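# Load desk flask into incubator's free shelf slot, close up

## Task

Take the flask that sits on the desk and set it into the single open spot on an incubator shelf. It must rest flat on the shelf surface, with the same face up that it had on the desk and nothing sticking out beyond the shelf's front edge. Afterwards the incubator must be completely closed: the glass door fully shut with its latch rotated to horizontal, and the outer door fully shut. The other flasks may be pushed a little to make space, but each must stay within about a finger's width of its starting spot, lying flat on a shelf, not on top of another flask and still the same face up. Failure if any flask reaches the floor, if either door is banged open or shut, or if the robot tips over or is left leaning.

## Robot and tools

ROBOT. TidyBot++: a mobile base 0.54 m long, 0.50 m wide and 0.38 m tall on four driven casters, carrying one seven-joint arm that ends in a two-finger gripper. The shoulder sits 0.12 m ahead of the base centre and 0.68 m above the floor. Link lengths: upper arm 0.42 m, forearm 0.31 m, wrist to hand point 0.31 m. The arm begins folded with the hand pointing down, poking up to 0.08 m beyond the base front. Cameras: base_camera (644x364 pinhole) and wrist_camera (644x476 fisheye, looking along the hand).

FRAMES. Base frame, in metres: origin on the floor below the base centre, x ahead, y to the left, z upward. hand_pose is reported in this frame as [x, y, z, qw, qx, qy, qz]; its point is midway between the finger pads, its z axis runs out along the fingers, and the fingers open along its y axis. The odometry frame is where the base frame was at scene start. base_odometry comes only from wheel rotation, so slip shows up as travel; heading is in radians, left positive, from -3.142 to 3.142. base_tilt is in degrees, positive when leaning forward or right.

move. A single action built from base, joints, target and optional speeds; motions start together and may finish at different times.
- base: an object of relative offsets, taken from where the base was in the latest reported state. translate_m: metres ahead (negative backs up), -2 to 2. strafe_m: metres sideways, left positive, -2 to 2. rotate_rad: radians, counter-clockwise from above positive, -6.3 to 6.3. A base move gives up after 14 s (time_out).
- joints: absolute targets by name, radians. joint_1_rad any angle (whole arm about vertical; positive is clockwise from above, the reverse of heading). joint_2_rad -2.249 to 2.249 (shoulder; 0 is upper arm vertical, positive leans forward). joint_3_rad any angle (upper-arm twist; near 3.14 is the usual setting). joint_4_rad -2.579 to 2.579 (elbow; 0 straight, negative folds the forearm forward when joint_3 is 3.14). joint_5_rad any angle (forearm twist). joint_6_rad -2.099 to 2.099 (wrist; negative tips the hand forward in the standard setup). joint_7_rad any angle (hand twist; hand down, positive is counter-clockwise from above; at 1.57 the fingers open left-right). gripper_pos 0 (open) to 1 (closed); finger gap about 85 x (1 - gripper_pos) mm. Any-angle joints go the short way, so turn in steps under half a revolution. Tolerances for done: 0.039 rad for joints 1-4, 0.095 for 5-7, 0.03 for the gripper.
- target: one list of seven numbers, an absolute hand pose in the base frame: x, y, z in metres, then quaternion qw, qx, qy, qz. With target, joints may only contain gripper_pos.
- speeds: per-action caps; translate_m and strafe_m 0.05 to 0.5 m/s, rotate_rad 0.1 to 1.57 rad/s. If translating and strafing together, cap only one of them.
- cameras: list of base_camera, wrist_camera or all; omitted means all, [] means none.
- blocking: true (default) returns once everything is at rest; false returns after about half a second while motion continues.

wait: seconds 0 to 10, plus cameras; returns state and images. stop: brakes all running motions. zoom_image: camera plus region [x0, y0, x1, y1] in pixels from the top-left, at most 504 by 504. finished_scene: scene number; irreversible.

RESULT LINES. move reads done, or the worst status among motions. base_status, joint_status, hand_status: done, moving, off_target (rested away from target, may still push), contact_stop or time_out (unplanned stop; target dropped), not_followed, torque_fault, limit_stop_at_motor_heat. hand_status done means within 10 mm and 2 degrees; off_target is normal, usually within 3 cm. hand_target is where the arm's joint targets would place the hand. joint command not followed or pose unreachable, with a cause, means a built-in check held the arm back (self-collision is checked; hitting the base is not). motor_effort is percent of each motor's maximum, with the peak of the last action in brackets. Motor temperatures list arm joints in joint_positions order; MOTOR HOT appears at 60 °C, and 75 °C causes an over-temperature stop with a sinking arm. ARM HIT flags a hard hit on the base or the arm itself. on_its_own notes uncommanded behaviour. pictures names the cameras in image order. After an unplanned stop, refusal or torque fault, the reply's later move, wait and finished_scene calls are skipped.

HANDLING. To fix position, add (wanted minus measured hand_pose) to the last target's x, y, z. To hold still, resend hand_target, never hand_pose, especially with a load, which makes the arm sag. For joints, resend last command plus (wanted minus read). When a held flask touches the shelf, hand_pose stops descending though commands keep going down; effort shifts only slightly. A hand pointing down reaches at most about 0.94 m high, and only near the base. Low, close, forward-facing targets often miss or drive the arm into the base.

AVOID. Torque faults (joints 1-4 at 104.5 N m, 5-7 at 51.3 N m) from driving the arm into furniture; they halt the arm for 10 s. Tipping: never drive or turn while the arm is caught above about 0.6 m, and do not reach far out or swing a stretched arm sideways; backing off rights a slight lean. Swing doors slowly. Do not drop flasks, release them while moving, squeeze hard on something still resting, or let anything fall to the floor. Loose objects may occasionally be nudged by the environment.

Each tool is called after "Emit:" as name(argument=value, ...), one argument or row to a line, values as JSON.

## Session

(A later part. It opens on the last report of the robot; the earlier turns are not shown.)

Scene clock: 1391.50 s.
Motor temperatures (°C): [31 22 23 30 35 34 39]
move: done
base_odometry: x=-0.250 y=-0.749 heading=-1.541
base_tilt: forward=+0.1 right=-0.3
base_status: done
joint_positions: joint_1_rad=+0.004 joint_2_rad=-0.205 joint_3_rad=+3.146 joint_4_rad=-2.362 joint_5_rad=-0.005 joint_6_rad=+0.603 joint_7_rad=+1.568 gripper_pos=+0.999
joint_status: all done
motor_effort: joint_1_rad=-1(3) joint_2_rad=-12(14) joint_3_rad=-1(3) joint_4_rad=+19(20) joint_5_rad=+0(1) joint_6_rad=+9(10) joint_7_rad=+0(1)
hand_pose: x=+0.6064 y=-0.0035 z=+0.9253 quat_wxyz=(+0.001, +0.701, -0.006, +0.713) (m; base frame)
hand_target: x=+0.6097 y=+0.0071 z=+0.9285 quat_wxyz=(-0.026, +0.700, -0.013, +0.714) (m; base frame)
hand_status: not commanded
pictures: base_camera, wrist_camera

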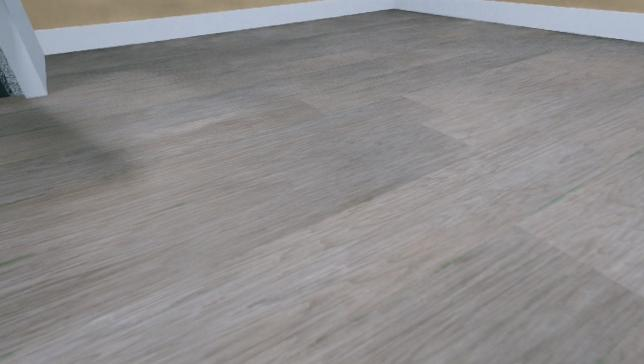

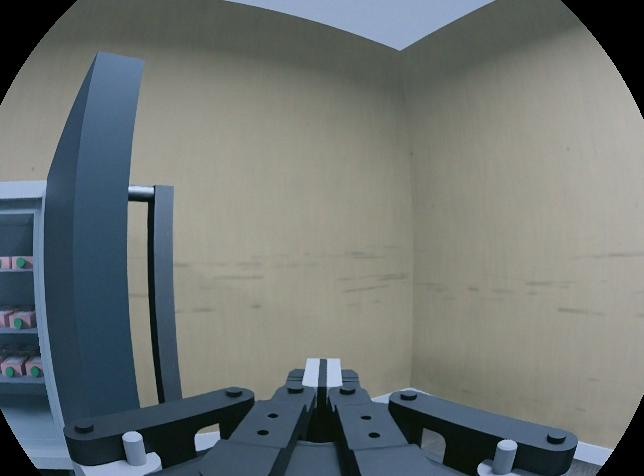

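Emit:
move(
  base={"translate_m": 0.304, "strafe_m": -0.095, "rotate_rad": 0.32},
  speeds={"translate_m": 0.2},
  joints={"joint_7_rad": 3.1},
  cameras=["wrist_camera"],
)

Emit:
move(
  joints={"joint_2_rad": 0.113, "joint_4_rad": -1.953, "joint_6_rad": 0.53},
  cameras=["wrist_camera"],
)

Scene clock: 1434.10 s.
Motor temperatures (°C): [31 22 23 30 35 33 39]
move: done
base_odometry: x=-0.336 y=-1.056 heading=-1.221
base_tilt: forward=+0.0 right=-0.2
base_status: done
joint_positions: joint_1_rad=+0.002 joint_2_rad=-0.202 joint_3_rad=+3.144 joint_4_rad=-2.362 joint_5_rad=-0.005 joint_6_rad=+0.603 joint_7_rad=+3.024 gripper_pos=+0.999
joint_status: all done
motor_effort: joint_1_rad=+0(2) joint_2_rad=-12(14) joint_3_rad=+0(2) joint_4_rad=+19(21) joint_5_rad=+0(1) joint_6_rad=+9(10) joint_7_rad=+0(1)
hand_pose: x=+0.6072 y=-0.0016 z=+0.9238 quat_wxyz=(+0.474, +0.527, +0.463, +0.532) (m; base frame)
hand_target: x=+0.6097 y=+0.0071 z=+0.9285 quat_wxyz=(+0.496, +0.494, +0.495, +0.514) (m; base frame)
hand_status: not commanded
pictures: wrist_camera

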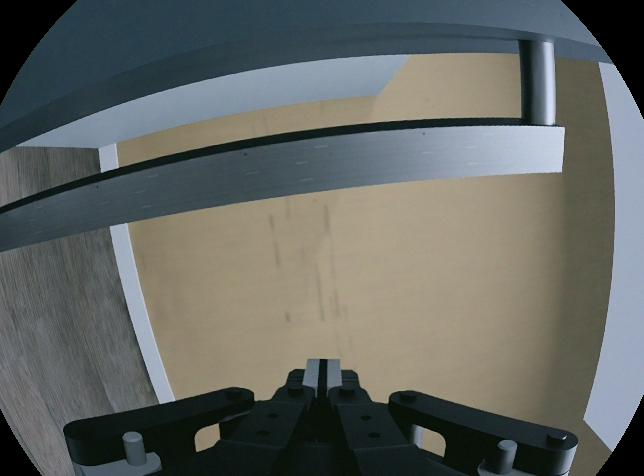

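Scene clock: 1435.63 s.
Motor temperatures (°C): [31 22 23 30 35 33 39]
move: done
base_odometry: x=-0.336 y=-1.056 heading=-1.221
base_tilt: forward=+0.1 right=-0.3
base_status: not commanded
joint_positions: joint_1_rad=+0.002 joint_2_rad=+0.109 joint_3_rad=+3.144 joint_4_rad=-1.972 joint_5_rad=-0.005 joint_6_rad=+0.582 joint_7_rad=+3.024 gripper_pos=+0.999
joint_status: all done
motor_effort: joint_1_rad=+0(1) joint_2_rad=-24(26) joint_3_rad=-1(2) joint_4_rad=+20(21) joint_5_rad=+0(0) joint_6_rad=+9(10) joint_7_rad=+0(1)
hand_pose: x=+0.7497 y=-0.0020 z=+0.9686 quat_wxyz=(+0.487, +0.512, +0.450, +0.546) (m; base frame)
hand_target: x=+0.7541 y=+0.0066 z=+0.9613 quat_wxyz=(+0.501, +0.491, +0.491, +0.516) (m; base frame)
hand_status: not commanded
pictures: wrist_camera

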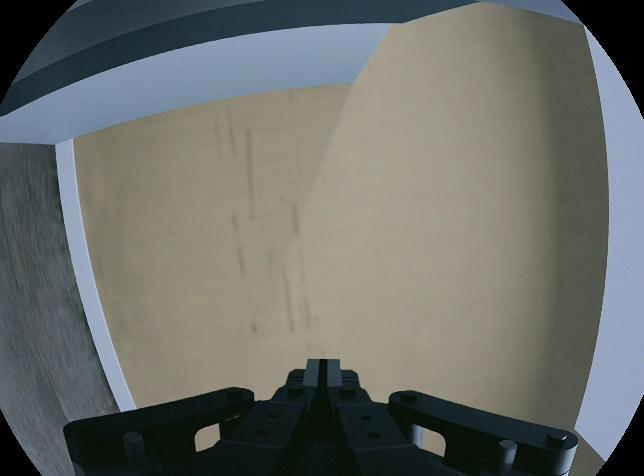

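Emit:
move(
  base={"strafe_m": 0.08, "translate_m": -0.01},
  speeds={"strafe_m": 0.07},
  cameras=["wrist_camera"],
)

Emit:
move(
  base={"strafe_m": 0.05, "translate_m": -0.02},
  speeds={"strafe_m": 0.07},
  cameras=["wrist_camera"],
)

Scene clock: 1457.73 s.
Motor temperatures (°C): [31 22 23 31 35 33 39]
move: done
base_odometry: x=-0.264 y=-1.019 heading=-1.221
base_tilt: forward=+0.1 right=-0.3
base_status: done
joint_positions: joint_1_rad=+0.023 joint_2_rad=+0.107 joint_3_rad=+3.159 joint_4_rad=-1.972 joint_5_rad=-0.005 joint_6_rad=+0.579 joint_7_rad=+3.027 gripper_pos=+0.999
joint_status: not commanded
motor_effort: joint_1_rad=-5(8) joint_2_rad=-21(26) joint_3_rad=-4(8) joint_4_rad=+22(25) joint_5_rad=+2(2) joint_6_rad=+9(10) joint_7_rad=+0(1)
hand_pose: x=+0.7489 y=-0.0248 z=+0.9690 quat_wxyz=(+0.498, +0.519, +0.442, +0.536) (m; base frame)
hand_target: x=+0.7541 y=+0.0066 z=+0.9613 quat_wxyz=(+0.501, +0.491, +0.491, +0.516) (m; base frame)
hand_status: not commanded
pictures: wrist_camera

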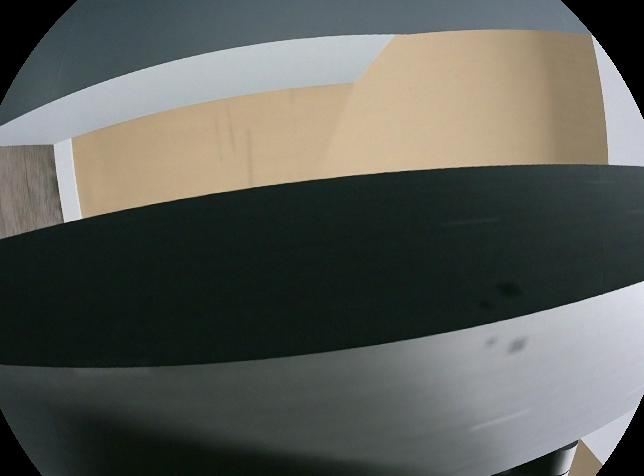

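Scene clock: 1459.00 s.
Motor temperatures (°C): [31 22 23 31 35 33 39]
move: done
base_odometry: x=-0.223 y=-0.983 heading=-1.221
base_tilt: forward=+0.0 right=-0.3
base_status: done
joint_positions: joint_1_rad=+0.042 joint_2_rad=+0.102 joint_3_rad=+3.178 joint_4_rad=-1.976 joint_5_rad=-0.005 joint_6_rad=+0.576 joint_7_rad=+3.027 gripper_pos=+0.999
joint_status: not commanded
motor_effort: joint_1_rad=-9(11) joint_2_rad=-20(25) joint_3_rad=-8(11) joint_4_rad=+25(27) joint_5_rad=+2(3) joint_6_rad=+10(10) joint_7_rad=+0(0)
hand_pose: x=+0.7460 y=-0.0472 z=+0.9688 quat_wxyz=(+0.508, +0.527, +0.433, +0.526) (m; base frame)
hand_target: x=+0.7541 y=+0.0066 z=+0.9613 quat_wxyz=(+0.501, +0.491, +0.491, +0.516) (m; base frame)
hand_status: not commanded
pictures: wrist_camera

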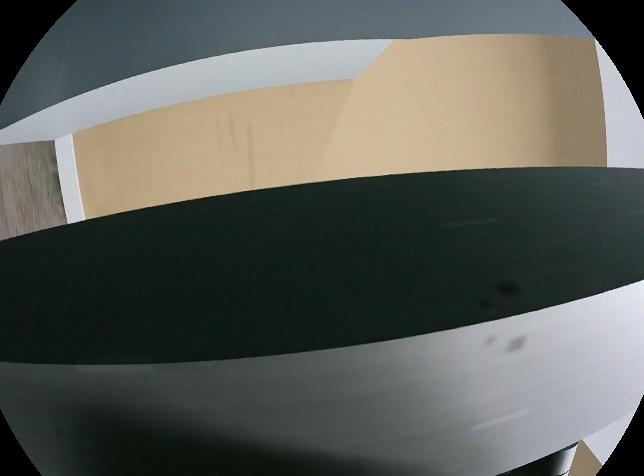

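Emit:
move(
  base={"strafe_m": -0.05},
  speeds={"strafe_m": 0.07},
  cameras=[],
)

Emit:
move(
  base={"translate_m": -0.07},
  speeds={"translate_m": 0.1},
  cameras=["wrist_camera"],
)

Scene clock: 1469.60 s.
Motor temperatures (°C): [31 22 23 31 35 33 39]
move: done
base_odometry: x=-0.271 y=-1.000 heading=-1.221
base_tilt: forward=+0.0 right=-0.3
base_status: done
joint_positions: joint_1_rad=+0.007 joint_2_rad=+0.106 joint_3_rad=+3.152 joint_4_rad=-1.969 joint_5_rad=-0.005 joint_6_rad=+0.576 joint_7_rad=+3.027 gripper_pos=+0.999
joint_status: not commanded
motor_effort: joint_1_rad=+0(8) joint_2_rad=-24(24) joint_3_rad=-1(9) joint_4_rad=+20(24) joint_5_rad=+0(2) joint_6_rad=+9(10) joint_7_rad=+0(1)
hand_pose: x=+0.7493 y=-0.0098 z=+0.9703 quat_wxyz=(+0.492, +0.514, +0.448, +0.542) (m; base frame)
hand_target: x=+0.7541 y=+0.0066 z=+0.9613 quat_wxyz=(+0.501, +0.491, +0.491, +0.516) (m; base frame)
hand_status: not commanded
pictures: none
No camera images: "cameras" was empty.

Scene clock: 1470.83 s.
Motor temperatures (°C): [31 22 23 31 35 33 39]
move: done
base_odometry: x=-0.295 y=-0.934 heading=-1.221
base_tilt: forward=+0.0 right=-0.2
base_status: done
joint_positions: joint_1_rad=+0.007 joint_2_rad=+0.113 joint_3_rad=+3.152 joint_4_rad=-1.968 joint_5_rad=-0.005 joint_6_rad=+0.575 joint_7_rad=+3.027 gripper_pos=+0.999
joint_status: not commanded
motor_effort: joint_1_rad=+0(1) joint_2_rad=-24(27) joint_3_rad=-1(2) joint_4_rad=+20(21) joint_5_rad=+0(0) joint_6_rad=+9(10) joint_7_rad=+0(1)
hand_pose: x=+0.7515 y=-0.0098 z=+0.9666 quat_wxyz=(+0.490, +0.515, +0.449, +0.541) (m; base frame)
hand_target: x=+0.7541 y=+0.0066 z=+0.9613 quat_wxyz=(+0.501, +0.491, +0.491, +0.516) (m; base frame)
hand_status: not commanded
pictures: wrist_camera

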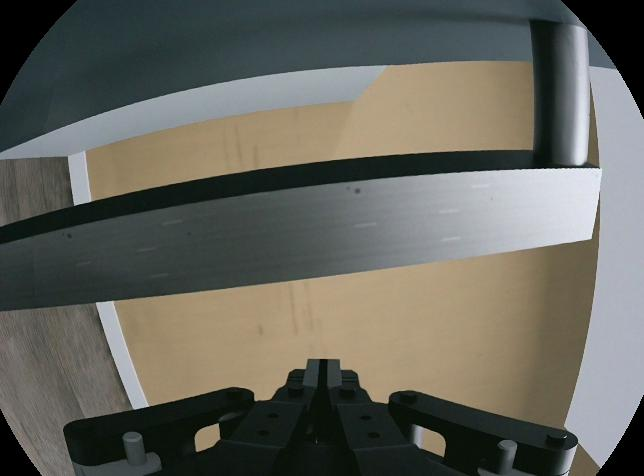

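Emit:
move(
  base={"strafe_m": 0.06},
  speeds={"strafe_m": 0.07},
  cameras=["wrist_camera"],
)

Emit:
move(
  base={"strafe_m": 0.06, "translate_m": -0.03},
  speeds={"strafe_m": 0.07},
  cameras=["wrist_camera"],
)

Scene clock: 1478.63 s.
Motor temperatures (°C): [31 22 23 31 35 33 39]
move: done
base_odometry: x=-0.238 y=-0.914 heading=-1.221
base_tilt: forward=+0.0 right=-0.3
base_status: done
joint_positions: joint_1_rad=+0.004 joint_2_rad=+0.113 joint_3_rad=+3.148 joint_4_rad=-1.966 joint_5_rad=-0.005 joint_6_rad=+0.575 joint_7_rad=+3.028 gripper_pos=+0.999
joint_status: not commanded
motor_effort: joint_1_rad=-1(6) joint_2_rad=-24(25) joint_3_rad=-1(6) joint_4_rad=+20(25) joint_5_rad=+0(2) joint_6_rad=+9(10) joint_7_rad=+0(1)
hand_pose: x=+0.7517 y=-0.0055 z=+0.9679 quat_wxyz=(+0.489, +0.513, +0.451, +0.543) (m; base frame)
hand_target: x=+0.7541 y=+0.0066 z=+0.9613 quat_wxyz=(+0.501, +0.491, +0.491, +0.516) (m; base frame)
hand_status: not commanded
pictures: wrist_camera

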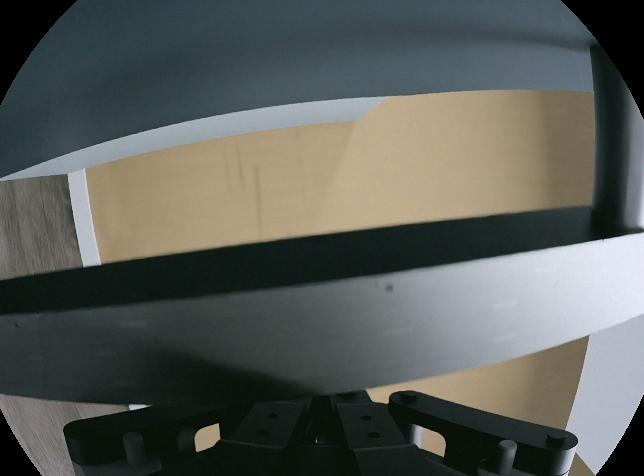

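Scene clock: 1480.07 s.
Motor temperatures (°C): [31 22 23 31 35 33 39]
move: done
base_odometry: x=-0.192 y=-0.865 heading=-1.221
base_tilt: forward=+0.1 right=-0.4
base_status: done
joint_positions: joint_1_rad=+0.005 joint_2_rad=+0.114 joint_3_rad=+3.148 joint_4_rad=-1.966 joint_5_rad=-0.005 joint_6_rad=+0.575 joint_7_rad=+3.029 gripper_pos=+0.999
joint_status: not commanded
motor_effort: joint_1_rad=-1(4) joint_2_rad=-24(27) joint_3_rad=-1(5) joint_4_rad=+20(21) joint_5_rad=+0(1) joint_6_rad=+9(10) joint_7_rad=+1(1)
hand_pose: x=+0.7520 y=-0.0060 z=+0.9674 quat_wxyz=(+0.489, +0.513, +0.451, +0.542) (m; base frame)
hand_target: x=+0.7541 y=+0.0066 z=+0.9613 quat_wxyz=(+0.501, +0.491, +0.491, +0.516) (m; base frame)
hand_status: not commanded
pictures: wrist_camera

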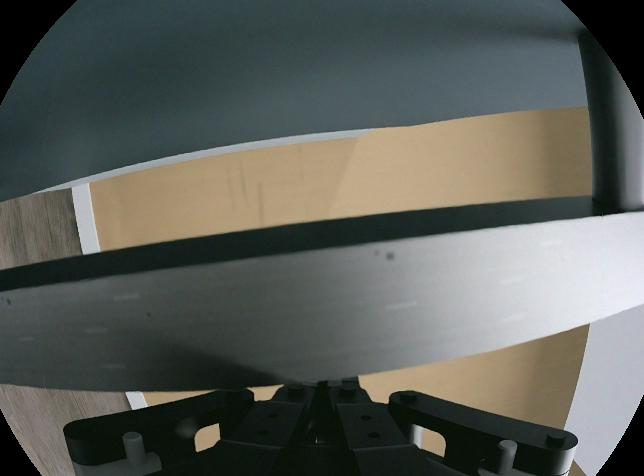

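Emit:
move(
  base={"strafe_m": 0.06, "translate_m": -0.015},
  speeds={"strafe_m": 0.07},
  cameras=["wrist_camera"],
)

Emit:
move(
  base={"strafe_m": 0.06, "translate_m": -0.01},
  speeds={"strafe_m": 0.07},
  cameras=["wrist_camera"],
)

Scene clock: 1487.87 s.
Motor temperatures (°C): [31 22 23 31 35 33 39]
move: done
base_odometry: x=-0.141 y=-0.830 heading=-1.221
base_tilt: forward=+0.0 right=-0.3
base_status: done
joint_positions: joint_1_rad=+0.004 joint_2_rad=+0.114 joint_3_rad=+3.147 joint_4_rad=-1.965 joint_5_rad=-0.005 joint_6_rad=+0.575 joint_7_rad=+3.030 gripper_pos=+0.999
joint_status: not commanded
motor_effort: joint_1_rad=-1(4) joint_2_rad=-24(27) joint_3_rad=+0(6) joint_4_rad=+20(21) joint_5_rad=+0(1) joint_6_rad=+9(10) joint_7_rad=+0(1)
hand_pose: x=+0.7521 y=-0.0049 z=+0.9673 quat_wxyz=(+0.489, +0.513, +0.452, +0.542) (m; base frame)
hand_target: x=+0.7541 y=+0.0066 z=+0.9613 quat_wxyz=(+0.501, +0.491, +0.491, +0.516) (m; base frame)
hand_status: not commanded
pictures: wrist_camera

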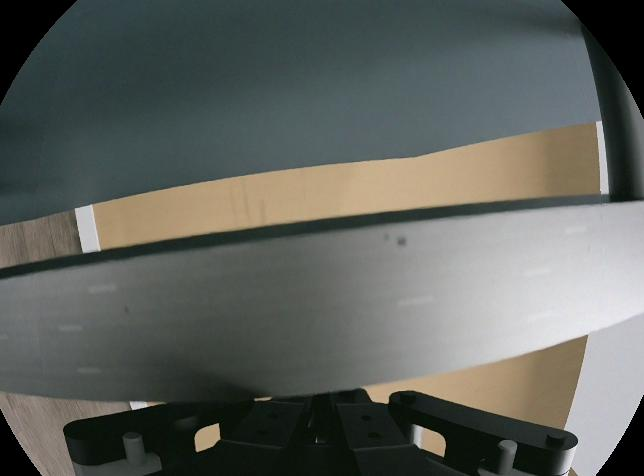

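Scene clock: 1489.23 s.
Motor temperatures (°C): [31 22 23 31 35 33 39]
move: done
base_odometry: x=-0.088 y=-0.800 heading=-1.221
base_tilt: forward=+0.1 right=-0.3
base_status: done
joint_positions: joint_1_rad=+0.005 joint_2_rad=+0.114 joint_3_rad=+3.148 joint_4_rad=-1.965 joint_5_rad=-0.005 joint_6_rad=+0.575 joint_7_rad=+3.030 gripper_pos=+0.999
joint_status: not commanded
motor_effort: joint_1_rad=-1(4) joint_2_rad=-24(25) joint_3_rad=-1(5) joint_4_rad=+20(21) joint_5_rad=+0(1) joint_6_rad=+9(10) joint_7_rad=+0(1)
hand_pose: x=+0.7521 y=-0.0059 z=+0.9673 quat_wxyz=(+0.489, +0.513, +0.451, +0.542) (m; base frame)
hand_target: x=+0.7541 y=+0.0066 z=+0.9613 quat_wxyz=(+0.501, +0.491, +0.491, +0.516) (m; base frame)
hand_status: not commanded
pictures: wrist_camera

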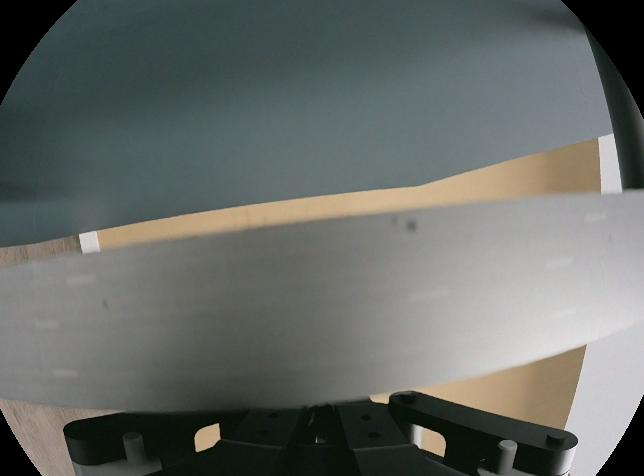

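Emit:
move(
  base={"strafe_m": 0.08, "translate_m": -0.02},
  speeds={"strafe_m": 0.08},
  cameras=["wrist_camera"],
)

Emit:
move(
  base={"strafe_m": 0.08, "translate_m": 0.0},
  speeds={"strafe_m": 0.08},
  cameras=["wrist_camera"],
)

Scene clock: 1497.97 s.
Motor temperatures (°C): [31 22 23 31 35 33 39]
move: done
base_odometry: x=-0.019 y=-0.754 heading=-1.221
base_tilt: forward=+0.0 right=-0.3
base_status: done
joint_positions: joint_1_rad=+0.004 joint_2_rad=+0.114 joint_3_rad=+3.147 joint_4_rad=-1.965 joint_5_rad=-0.005 joint_6_rad=+0.575 joint_7_rad=+3.030 gripper_pos=+0.999
joint_status: not commanded
motor_effort: joint_1_rad=+0(5) joint_2_rad=-24(26) joint_3_rad=-1(7) joint_4_rad=+20(21) joint_5_rad=+0(2) joint_6_rad=+9(10) joint_7_rad=+0(1)
hand_pose: x=+0.7522 y=-0.0053 z=+0.9672 quat_wxyz=(+0.489, +0.513, +0.452, +0.542) (m; base frame)
hand_target: x=+0.7541 y=+0.0066 z=+0.9613 quat_wxyz=(+0.501, +0.491, +0.491, +0.516) (m; base frame)
hand_status: not commanded
pictures: wrist_camera

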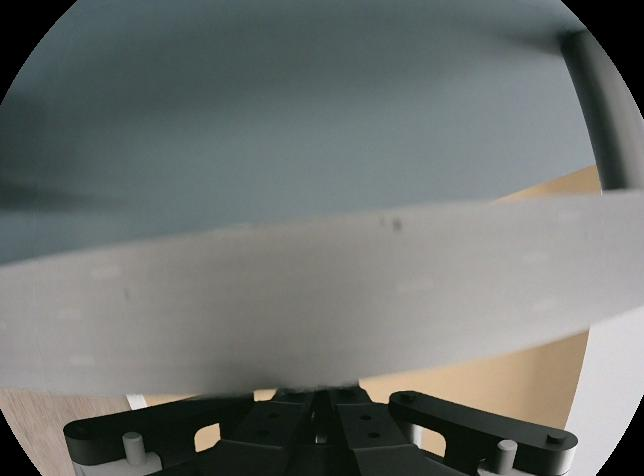

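Scene clock: 1499.47 s.
Motor temperatures (°C): [31 22 23 31 35 33 39]
move: done
base_odometry: x=+0.056 y=-0.726 heading=-1.221
base_tilt: forward=+0.0 right=-0.3
base_status: done
joint_positions: joint_1_rad=+0.004 joint_2_rad=+0.114 joint_3_rad=+3.148 joint_4_rad=-1.965 joint_5_rad=-0.005 joint_6_rad=+0.575 joint_7_rad=+3.030 gripper_pos=+0.999
joint_status: not commanded
motor_effort: joint_1_rad=+0(5) joint_2_rad=-24(26) joint_3_rad=-1(5) joint_4_rad=+20(21) joint_5_rad=+0(2) joint_6_rad=+9(9) joint_7_rad=+1(1)
hand_pose: x=+0.7522 y=-0.0057 z=+0.9672 quat_wxyz=(+0.489, +0.513, +0.452, +0.542) (m; base frame)
hand_target: x=+0.7541 y=+0.0066 z=+0.9613 quat_wxyz=(+0.501, +0.491, +0.491, +0.516) (m; base frame)
hand_status: not commanded
pictures: wrist_camera

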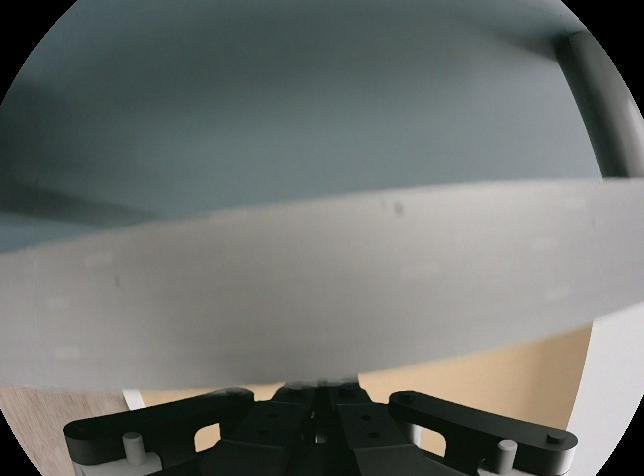

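Emit:
move(
  base={"strafe_m": 0.12, "translate_m": 0.015},
  speeds={"strafe_m": 0.08},
  cameras=["wrist_camera"],
)

Emit:
move(
  base={"strafe_m": -0.1, "translate_m": -0.03},
  speeds={"strafe_m": 0.1},
  cameras=["wrist_camera"],
)

Scene clock: 1512.80 s.
Motor temperatures (°C): [31 22 23 31 35 33 39]
move: done
base_odometry: x=+0.174 y=-0.699 heading=-1.220
base_tilt: forward=+0.0 right=-0.4
base_status: done
joint_positions: joint_1_rad=+0.004 joint_2_rad=+0.114 joint_3_rad=+3.148 joint_4_rad=-1.965 joint_5_rad=-0.005 joint_6_rad=+0.575 joint_7_rad=+3.031 gripper_pos=+0.999
joint_status: not commanded
motor_effort: joint_1_rad=+0(5) joint_2_rad=-24(25) joint_3_rad=-1(6) joint_4_rad=+20(21) joint_5_rad=+0(1) joint_6_rad=+9(9) joint_7_rad=+0(1)
hand_pose: x=+0.7522 y=-0.0060 z=+0.9671 quat_wxyz=(+0.490, +0.513, +0.452, +0.541) (m; base frame)
hand_target: x=+0.7541 y=+0.0066 z=+0.9613 quat_wxyz=(+0.501, +0.491, +0.491, +0.516) (m; base frame)
hand_status: not commanded
pictures: wrist_camera

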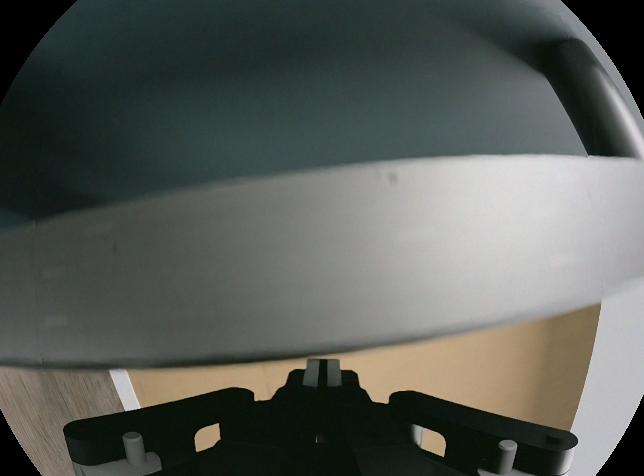

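Scene clock: 1514.40 s.
Motor temperatures (°C): [31 22 23 31 35 33 39]
move: done
base_odometry: x=+0.069 y=-0.705 heading=-1.221
base_tilt: forward=+0.1 right=-0.3
base_status: done
joint_positions: joint_1_rad=+0.002 joint_2_rad=+0.115 joint_3_rad=+3.147 joint_4_rad=-1.965 joint_5_rad=-0.005 joint_6_rad=+0.574 joint_7_rad=+3.031 gripper_pos=+0.999
joint_status: not commanded
motor_effort: joint_1_rad=+0(2) joint_2_rad=-24(25) joint_3_rad=-2(3) joint_4_rad=+19(21) joint_5_rad=+0(1) joint_6_rad=+9(9) joint_7_rad=+0(1)
hand_pose: x=+0.7523 y=-0.0044 z=+0.9670 quat_wxyz=(+0.489, +0.513, +0.452, +0.542) (m; base frame)
hand_target: x=+0.7541 y=+0.0066 z=+0.9613 quat_wxyz=(+0.501, +0.491, +0.491, +0.516) (m; base frame)
hand_status: not commanded
pictures: wrist_camera

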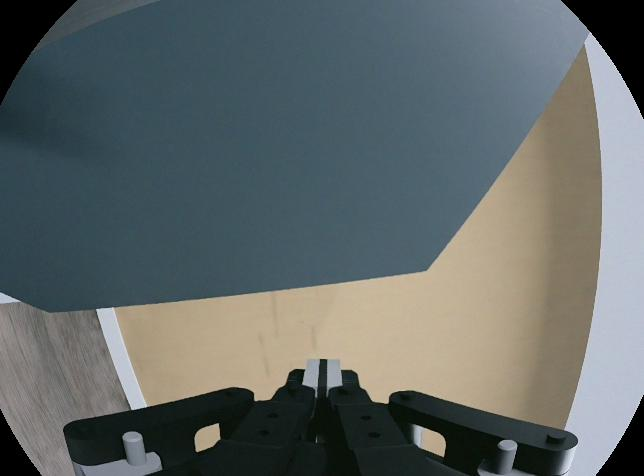

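Emit:
move(
  base={"strafe_m": -0.242, "translate_m": 0.039, "rotate_rad": 0.32},
  speeds={"rotate_rad": 0.3},
  cameras=["wrist_camera"],
)

Emit:
move(
  joints={"joint_7_rad": 1.5},
  cameras=["wrist_camera"],
)

Scene clock: 1527.57 s.
Motor temperatures (°C): [31 22 23 31 35 33 39]
move: done
base_odometry: x=-0.145 y=-0.825 heading=-0.900
base_tilt: forward=+0.0 right=-0.3
base_status: done
joint_positions: joint_1_rad=+0.004 joint_2_rad=+0.115 joint_3_rad=+3.146 joint_4_rad=-1.965 joint_5_rad=-0.005 joint_6_rad=+0.574 joint_7_rad=+3.031 gripper_pos=+0.999
joint_status: not commanded
motor_effort: joint_1_rad=+0(4) joint_2_rad=-24(25) joint_3_rad=-2(4) joint_4_rad=+20(21) joint_5_rad=+0(1) joint_6_rad=+9(9) joint_7_rad=+0(1)
hand_pose: x=+0.7523 y=-0.0043 z=+0.9670 quat_wxyz=(+0.489, +0.513, +0.452, +0.542) (m; base frame)
hand_target: x=+0.7541 y=+0.0066 z=+0.9613 quat_wxyz=(+0.501, +0.491, +0.491, +0.516) (m; base frame)
hand_status: not commanded
pictures: wrist_camera

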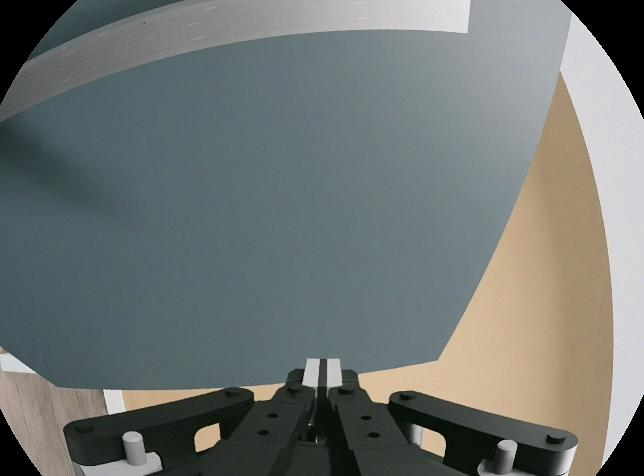

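Scene clock: 1529.70 s.
Motor temperatures (°C): [31 22 23 31 35 33 39]
move: done
base_odometry: x=-0.145 y=-0.825 heading=-0.900
base_tilt: forward=+0.1 right=-0.2
base_status: not commanded
joint_positions: joint_1_rad=+0.004 joint_2_rad=+0.115 joint_3_rad=+3.146 joint_4_rad=-1.965 joint_5_rad=-0.005 joint_6_rad=+0.574 joint_7_rad=+1.576 gripper_pos=+0.999
joint_status: all done
motor_effort: joint_1_rad=+0(1) joint_2_rad=-24(25) joint_3_rad=-1(2) joint_4_rad=+20(21) joint_5_rad=+1(1) joint_6_rad=+9(9) joint_7_rad=+0(1)
hand_pose: x=+0.7523 y=-0.0043 z=+0.9670 quat_wxyz=(+0.004, +0.684, -0.003, +0.730) (m; base frame)
hand_target: x=+0.7541 y=+0.0066 z=+0.9613 quat_wxyz=(-0.022, +0.695, -0.010, +0.719) (m; base frame)
hand_status: not commanded
pictures: wrist_camera

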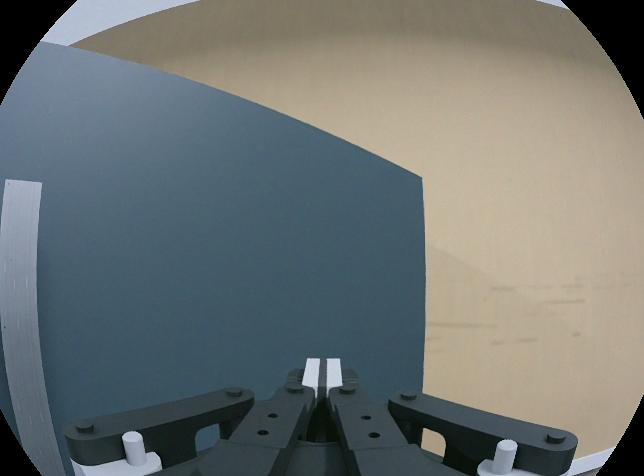

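Emit:
move(
  base={"strafe_m": 0.083, "translate_m": 0.1},
  speeds={"translate_m": 0.08},
  cameras=["wrist_camera"],
)

Emit:
move(
  base={"strafe_m": 0.08, "translate_m": 0.08},
  speeds={"translate_m": 0.08},
  cameras=["wrist_camera"],
)

Scene clock: 1544.53 s.
Motor temperatures (°C): [31 22 23 31 35 33 39]
move: done
base_odometry: x=-0.017 y=-0.852 heading=-0.900
base_tilt: forward=+0.1 right=-0.3
base_status: done
joint_positions: joint_1_rad=+0.004 joint_2_rad=+0.115 joint_3_rad=+3.146 joint_4_rad=-1.965 joint_5_rad=-0.005 joint_6_rad=+0.574 joint_7_rad=+1.576 gripper_pos=+0.999
joint_status: not commanded
motor_effort: joint_1_rad=+0(2) joint_2_rad=-24(26) joint_3_rad=+0(2) joint_4_rad=+20(21) joint_5_rad=+0(1) joint_6_rad=+9(10) joint_7_rad=+1(1)
hand_pose: x=+0.7525 y=-0.0042 z=+0.9665 quat_wxyz=(+0.004, +0.684, -0.003, +0.730) (m; base frame)
hand_target: x=+0.7541 y=+0.0066 z=+0.9613 quat_wxyz=(-0.022, +0.695, -0.010, +0.719) (m; base frame)
hand_status: not commanded
pictures: wrist_camera

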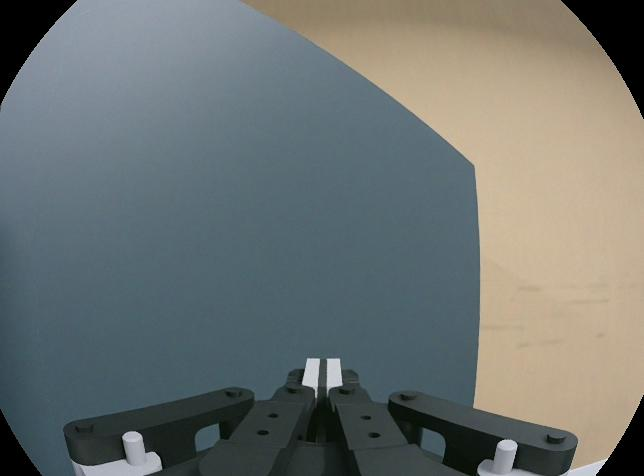

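Scene clock: 1546.47 s.
Motor temperatures (°C): [31 22 23 31 35 33 39]
move: done
base_odometry: x=+0.095 y=-0.865 heading=-0.900
base_tilt: forward=+0.0 right=-0.3
base_status: done
joint_positions: joint_1_rad=+0.004 joint_2_rad=+0.116 joint_3_rad=+3.147 joint_4_rad=-1.965 joint_5_rad=-0.005 joint_6_rad=+0.574 joint_7_rad=+1.576 gripper_pos=+0.999
joint_status: not commanded
motor_effort: joint_1_rad=-1(4) joint_2_rad=-25(26) joint_3_rad=-1(5) joint_4_rad=+20(21) joint_5_rad=+0(2) joint_6_rad=+9(9) joint_7_rad=+0(1)
hand_pose: x=+0.7528 y=-0.0052 z=+0.9661 quat_wxyz=(+0.005, +0.684, -0.004, +0.729) (m; base frame)
hand_target: x=+0.7541 y=+0.0066 z=+0.9613 quat_wxyz=(-0.022, +0.695, -0.010, +0.719) (m; base frame)
hand_status: not commanded
pictures: wrist_camera

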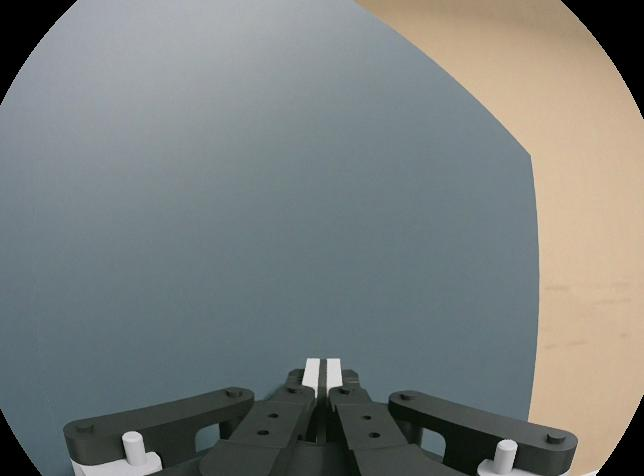

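Emit:
move(
  base={"strafe_m": 0.075, "translate_m": 0.08},
  speeds={"translate_m": 0.08},
  cameras=[],
)

Emit:
move(
  base={"strafe_m": 0.06, "translate_m": 0.09},
  speeds={"translate_m": 0.08},
  cameras=["wrist_camera"],
)

Scene clock: 1553.00 s.
Motor temperatures (°C): [31 22 23 31 35 33 39]
move: done
base_odometry: x=+0.204 y=-0.881 heading=-0.900
base_tilt: forward=+0.0 right=-0.3
base_status: done
joint_positions: joint_1_rad=+0.006 joint_2_rad=+0.115 joint_3_rad=+3.148 joint_4_rad=-1.965 joint_5_rad=-0.005 joint_6_rad=+0.574 joint_7_rad=+1.576 gripper_pos=+0.999
joint_status: not commanded
motor_effort: joint_1_rad=+0(5) joint_2_rad=-24(26) joint_3_rad=-1(6) joint_4_rad=+20(24) joint_5_rad=+0(3) joint_6_rad=+9(10) joint_7_rad=+1(1)
hand_pose: x=+0.7525 y=-0.0069 z=+0.9666 quat_wxyz=(+0.006, +0.684, -0.004, +0.730) (m; base frame)
hand_target: x=+0.7541 y=+0.0066 z=+0.9613 quat_wxyz=(-0.022, +0.695, -0.010, +0.719) (m; base frame)
hand_status: not commanded
pictures: none
No camera images: "cameras" was empty.

Scene clock: 1554.87 s.
Motor temperatures (°C): [31 22 23 31 35 33 39]
move: done
base_odometry: x=+0.307 y=-0.914 heading=-0.900
base_tilt: forward=+0.1 right=-0.3
base_status: done
joint_positions: joint_1_rad=+0.006 joint_2_rad=+0.115 joint_3_rad=+3.148 joint_4_rad=-1.965 joint_5_rad=-0.005 joint_6_rad=+0.574 joint_7_rad=+1.576 gripper_pos=+0.999
joint_status: not commanded
motor_effort: joint_1_rad=+0(4) joint_2_rad=-24(27) joint_3_rad=-1(4) joint_4_rad=+20(24) joint_5_rad=+0(2) joint_6_rad=+9(9) joint_7_rad=+1(1)
hand_pose: x=+0.7526 y=-0.0069 z=+0.9667 quat_wxyz=(+0.006, +0.684, -0.004, +0.730) (m; base frame)
hand_target: x=+0.7541 y=+0.0066 z=+0.9613 quat_wxyz=(-0.022, +0.695, -0.010, +0.719) (m; base frame)
hand_status: not commanded
pictures: wrist_camera

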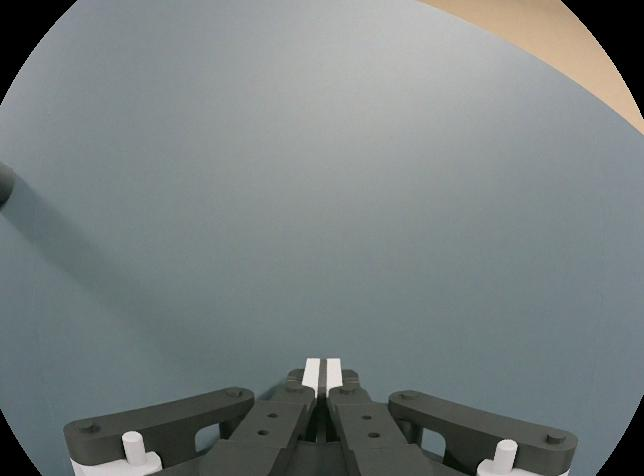

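Emit:
move(
  base={"translate_m": 0.07},
  speeds={"translate_m": 0.07},
  cameras=[],
)

Emit:
move(
  base={"translate_m": 0.04},
  speeds={"translate_m": 0.05},
  cameras=["wrist_camera"],
)

Emit:
move(
  base={"translate_m": 0.03},
  speeds={"translate_m": 0.05},
  cameras=["wrist_camera"],
)

Scene clock: 1569.63 s.
Motor temperatures (°C): [31 22 23 31 35 33 39]
move: done
base_odometry: x=+0.350 y=-0.968 heading=-0.900
base_tilt: forward=+0.1 right=-0.4
base_status: done
joint_positions: joint_1_rad=+0.006 joint_2_rad=+0.115 joint_3_rad=+3.148 joint_4_rad=-1.965 joint_5_rad=-0.005 joint_6_rad=+0.573 joint_7_rad=+1.576 gripper_pos=+0.999
joint_status: not commanded
motor_effort: joint_1_rad=+0(1) joint_2_rad=-24(27) joint_3_rad=-1(2) joint_4_rad=+20(24) joint_5_rad=+0(1) joint_6_rad=+9(9) joint_7_rad=+0(1)
hand_pose: x=+0.7526 y=-0.0069 z=+0.9663 quat_wxyz=(+0.006, +0.684, -0.004, +0.729) (m; base frame)
hand_target: x=+0.7541 y=+0.0066 z=+0.9613 quat_wxyz=(-0.022, +0.695, -0.010, +0.719) (m; base frame)
hand_status: not commanded
pictures: none
No camera images: "cameras" was empty.

Scene clock: 1570.90 s.
Motor temperatures (°C): [31 22 23 31 35 33 39]
move: done
base_odometry: x=+0.376 y=-1.000 heading=-0.900
base_tilt: forward=+0.1 right=-0.3
base_status: done
joint_positions: joint_1_rad=+0.006 joint_2_rad=+0.119 joint_3_rad=+3.148 joint_4_rad=-1.963 joint_5_rad=-0.005 joint_6_rad=+0.573 joint_7_rad=+1.576 gripper_pos=+0.999
joint_status: not commanded
motor_effort: joint_1_rad=+0(1) joint_2_rad=-24(26) joint_3_rad=-1(2) joint_4_rad=+20(24) joint_5_rad=+0(1) joint_6_rad=+9(10) joint_7_rad=+0(1)
hand_pose: x=+0.7538 y=-0.0069 z=+0.9652 quat_wxyz=(+0.006, +0.685, -0.004, +0.729) (m; base frame)
hand_target: x=+0.7541 y=+0.0066 z=+0.9613 quat_wxyz=(-0.022, +0.695, -0.010, +0.719) (m; base frame)
hand_status: not commanded
pictures: wrist_camera

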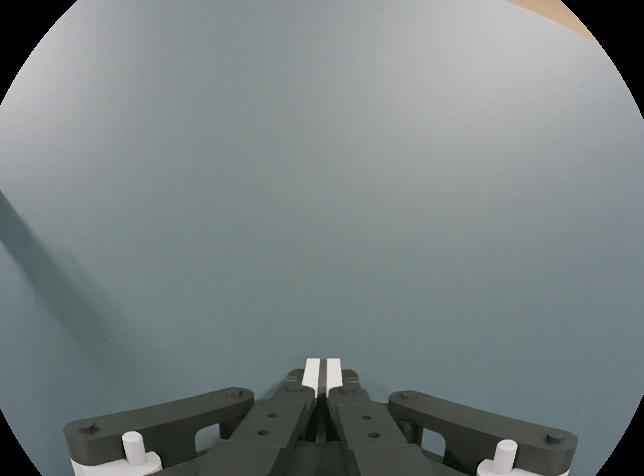

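Scene clock: 1571.97 s.
Motor temperatures (°C): [31 22 23 31 35 33 39]
move: done
base_odometry: x=+0.394 y=-1.023 heading=-0.899
base_tilt: forward=+0.0 right=-0.3
base_status: done
joint_positions: joint_1_rad=+0.006 joint_2_rad=+0.119 joint_3_rad=+3.148 joint_4_rad=-1.962 joint_5_rad=-0.005 joint_6_rad=+0.573 joint_7_rad=+1.576 gripper_pos=+0.999
joint_status: not commanded
motor_effort: joint_1_rad=+1(1) joint_2_rad=-24(26) joint_3_rad=-1(2) joint_4_rad=+20(24) joint_5_rad=+0(1) joint_6_rad=+9(9) joint_7_rad=+1(1)
hand_pose: x=+0.7539 y=-0.0069 z=+0.9656 quat_wxyz=(+0.006, +0.685, -0.004, +0.729) (m; base frame)
hand_target: x=+0.7541 y=+0.0066 z=+0.9613 quat_wxyz=(-0.022, +0.695, -0.010, +0.719) (m; base frame)
hand_status: not commanded
pictures: wrist_camera

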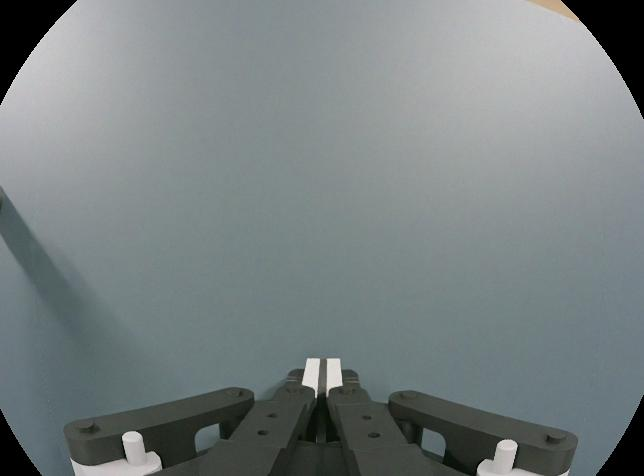

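Emit:
move(
  base={"translate_m": 0.025},
  speeds={"translate_m": 0.05},
  cameras=[],
)

Emit:
move(
  base={"translate_m": 0.02},
  speeds={"translate_m": 0.05},
  cameras=["wrist_camera"],
)

Scene clock: 1580.27 s.
Motor temperatures (°C): [31 22 23 31 35 33 39]
move: done
base_odometry: x=+0.410 y=-1.043 heading=-0.899
base_tilt: forward=+0.0 right=-0.4
base_status: done
joint_positions: joint_1_rad=+0.006 joint_2_rad=+0.119 joint_3_rad=+3.148 joint_4_rad=-1.962 joint_5_rad=-0.005 joint_6_rad=+0.572 joint_7_rad=+1.576 gripper_pos=+0.999
joint_status: not commanded
motor_effort: joint_1_rad=+0(2) joint_2_rad=-24(27) joint_3_rad=+0(2) joint_4_rad=+20(24) joint_5_rad=+0(1) joint_6_rad=+9(10) joint_7_rad=+1(1)
hand_pose: x=+0.7539 y=-0.0069 z=+0.9656 quat_wxyz=(+0.006, +0.685, -0.004, +0.729) (m; base frame)
hand_target: x=+0.7541 y=+0.0066 z=+0.9613 quat_wxyz=(-0.022, +0.695, -0.010, +0.719) (m; base frame)
hand_status: not commanded
pictures: none
No camera images: "cameras" was empty.

Scene clock: 1581.13 s.
Motor temperatures (°C): [31 22 23 31 35 33 39]
move: done
base_odometry: x=+0.423 y=-1.058 heading=-0.899
base_tilt: forward=+0.0 right=-0.3
base_status: done
joint_positions: joint_1_rad=+0.006 joint_2_rad=+0.118 joint_3_rad=+3.148 joint_4_rad=-1.962 joint_5_rad=-0.005 joint_6_rad=+0.572 joint_7_rad=+1.576 gripper_pos=+0.999
joint_status: not commanded
motor_effort: joint_1_rad=-1(1) joint_2_rad=-24(28) joint_3_rad=-1(2) joint_4_rad=+20(21) joint_5_rad=+1(1) joint_6_rad=+9(9) joint_7_rad=+0(1)
hand_pose: x=+0.7536 y=-0.0069 z=+0.9661 quat_wxyz=(+0.006, +0.684, -0.004, +0.729) (m; base frame)
hand_target: x=+0.7541 y=+0.0066 z=+0.9613 quat_wxyz=(-0.022, +0.695, -0.010, +0.719) (m; base frame)
hand_status: not commanded
pictures: wrist_camera

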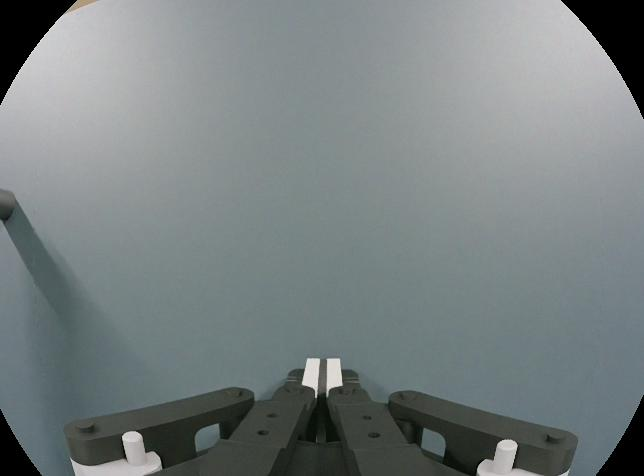

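Emit:
move(
  base={"translate_m": 0.02},
  speeds={"translate_m": 0.05},
  cameras=[],
)

Emit:
move(
  base={"translate_m": 0.02},
  speeds={"translate_m": 0.05},
  cameras=["wrist_camera"],
)

Scene clock: 1589.00 s.
Motor temperatures (°C): [31 22 23 31 35 33 39]
move: done
base_odometry: x=+0.435 y=-1.074 heading=-0.899
base_tilt: forward=+0.0 right=-0.3
base_status: done
joint_positions: joint_1_rad=+0.006 joint_2_rad=+0.121 joint_3_rad=+3.148 joint_4_rad=-1.962 joint_5_rad=-0.005 joint_6_rad=+0.572 joint_7_rad=+1.576 gripper_pos=+0.999
joint_status: not commanded
motor_effort: joint_1_rad=-1(1) joint_2_rad=-25(26) joint_3_rad=-1(1) joint_4_rad=+20(22) joint_5_rad=+0(1) joint_6_rad=+9(10) joint_7_rad=+1(1)
hand_pose: x=+0.7545 y=-0.0069 z=+0.9641 quat_wxyz=(+0.006, +0.686, -0.004, +0.728) (m; base frame)
hand_target: x=+0.7541 y=+0.0066 z=+0.9613 quat_wxyz=(-0.022, +0.695, -0.010, +0.719) (m; base frame)
hand_status: not commanded
pictures: none
No camera images: "cameras" was empty.

Scene clock: 1589.97 s.
Motor temperatures (°C): [31 22 23 31 35 33 39]
move: done
base_odometry: x=+0.448 y=-1.090 heading=-0.899
base_tilt: forward=+0.1 right=-0.3
base_status: done
joint_positions: joint_1_rad=+0.006 joint_2_rad=+0.112 joint_3_rad=+3.148 joint_4_rad=-1.967 joint_5_rad=-0.005 joint_6_rad=+0.570 joint_7_rad=+1.576 gripper_pos=+0.999
joint_status: not commanded
motor_effort: joint_1_rad=+0(1) joint_2_rad=-23(26) joint_3_rad=+0(2) joint_4_rad=+22(27) joint_5_rad=+0(1) joint_6_rad=+9(10) joint_7_rad=+1(1)
hand_pose: x=+0.7515 y=-0.0068 z=+0.9661 quat_wxyz=(+0.006, +0.685, -0.004, +0.729) (m; base frame)
hand_target: x=+0.7541 y=+0.0066 z=+0.9613 quat_wxyz=(-0.022, +0.695, -0.010, +0.719) (m; base frame)
hand_status: not commanded
pictures: wrist_camera

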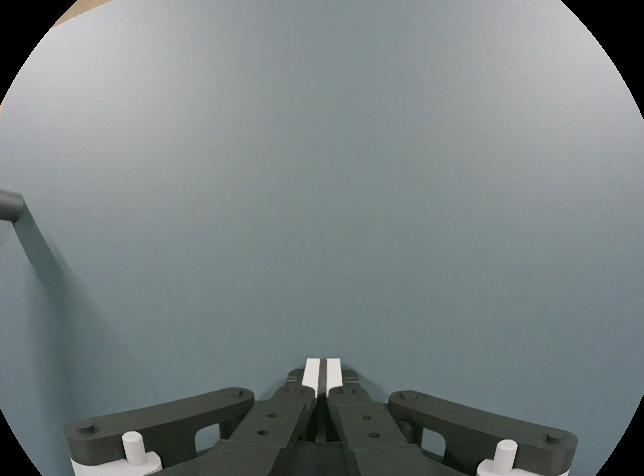

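Resisting now — likely seated. A bit more, then verify.

Emit:
move(
  base={"translate_m": 0.015},
  speeds={"translate_m": 0.05},
  cameras=["wrist_camera"],
)

Emit:
move(
  base={"translate_m": -0.5, "strafe_m": 0.25},
  speeds={"translate_m": 0.2},
)

Scene clock: 1599.80 s.
Motor temperatures (°C): [31 22 23 31 35 33 39]
move: done
base_odometry: x=+0.457 y=-1.101 heading=-0.899
base_tilt: forward=+0.0 right=-0.3
base_status: done
joint_positions: joint_1_rad=+0.006 joint_2_rad=+0.079 joint_3_rad=+3.148 joint_4_rad=-2.000 joint_5_rad=-0.005 joint_6_rad=+0.565 joint_7_rad=+1.576 gripper_pos=+0.999
joint_status: not commanded
motor_effort: joint_1_rad=-2(3) joint_2_rad=-15(24) joint_3_rad=-2(3) joint_4_rad=+28(32) joint_5_rad=+1(2) joint_6_rad=+11(11) joint_7_rad=+0(1)
hand_pose: x=+0.7375 y=-0.0068 z=+0.9661 quat_wxyz=(+0.006, +0.687, -0.005, +0.727) (m; base frame)
hand_target: x=+0.7541 y=+0.0066 z=+0.9613 quat_wxyz=(-0.022, +0.695, -0.010, +0.719) (m; base frame)
hand_status: not commanded
pictures: wrist_camera

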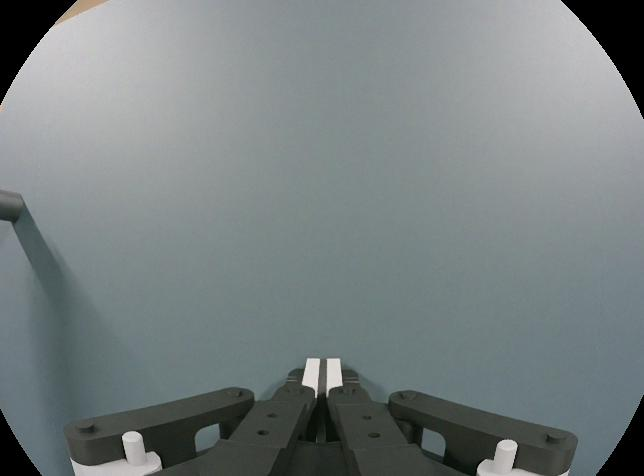

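Scene clock: 1603.33 s.
Motor temperatures (°C): [31 22 23 31 35 33 39]
move: done
base_odometry: x=+0.341 y=-0.554 heading=-0.899
base_tilt: forward=+0.0 right=-0.2
base_status: done
joint_positions: joint_1_rad=+0.006 joint_2_rad=+0.119 joint_3_rad=+3.148 joint_4_rad=-1.959 joint_5_rad=-0.005 joint_6_rad=+0.565 joint_7_rad=+1.576 gripper_pos=+0.999
joint_status: not commanded
motor_effort: joint_1_rad=-1(2) joint_2_rad=-24(27) joint_3_rad=-1(3) joint_4_rad=+20(27) joint_5_rad=+0(1) joint_6_rad=+9(10) joint_7_rad=+0(1)
hand_pose: x=+0.7544 y=-0.0066 z=+0.9648 quat_wxyz=(+0.006, +0.686, -0.004, +0.727) (m; base frame)
hand_target: x=+0.7541 y=+0.0066 z=+0.9613 quat_wxyz=(-0.022, +0.695, -0.010, +0.719) (m; base frame)
hand_status: not commanded
pictures: base_camera, wrist_camera

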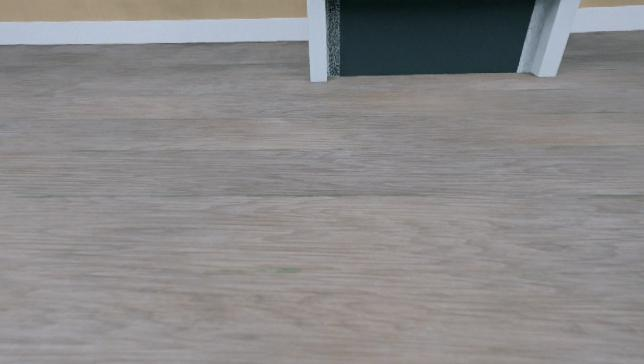

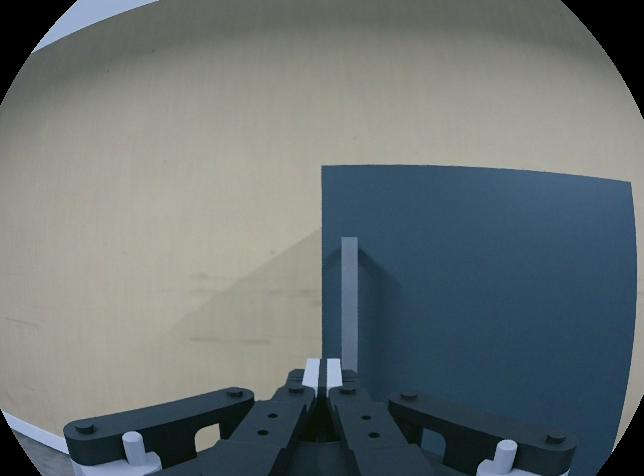

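Emit:
move(
)

Emit:
zoom_image(
  camera="wrist_camera",
  region=[290, 130, 460, 380],
)

Scene clock: 1631.20 s.
Motor temperatures (°C): [31 22 23 31 35 33 39]
base_odometry: x=+0.341 y=-0.554 heading=-0.899
base_tilt: forward=+0.0 right=-0.3
base_status: done
joint_positions: joint_1_rad=+0.006 joint_2_rad=+0.119 joint_3_rad=+3.148 joint_4_rad=-1.959 joint_5_rad=-0.005 joint_6_rad=+0.565 joint_7_rad=+1.576 gripper_pos=+0.999
joint_status: not commanded
motor_effort: joint_1_rad=+0(2) joint_2_rad=-24(27) joint_3_rad=-1(3) joint_4_rad=+20(27) joint_5_rad=+0(1) joint_6_rad=+9(10) joint_7_rad=+1(1)
hand_pose: x=+0.7544 y=-0.0066 z=+0.9648 quat_wxyz=(+0.006, +0.686, -0.004, +0.727) (m; base frame)
hand_target: x=+0.7541 y=+0.0066 z=+0.9613 quat_wxyz=(-0.022, +0.695, -0.010, +0.719) (m; base frame)
hand_status: not commanded
pictures: base_camera, wrist_camera

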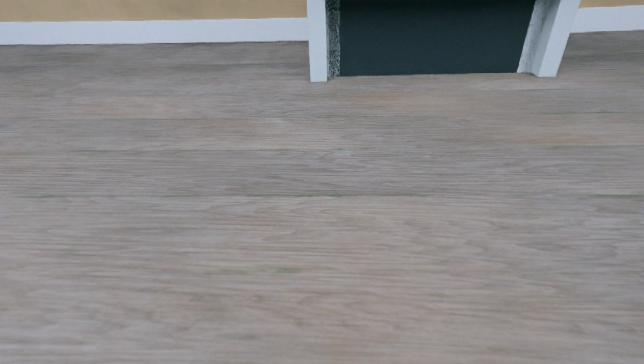

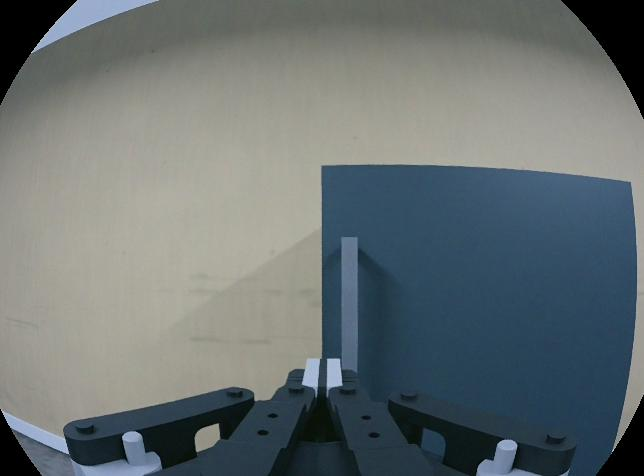

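Scaled by 2.016.

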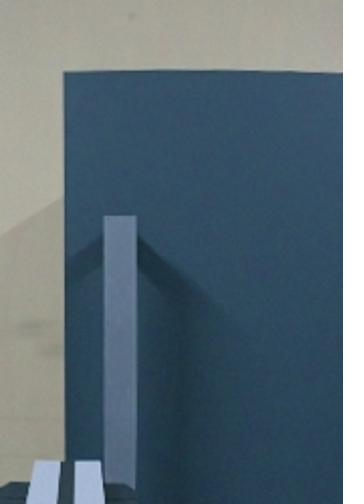

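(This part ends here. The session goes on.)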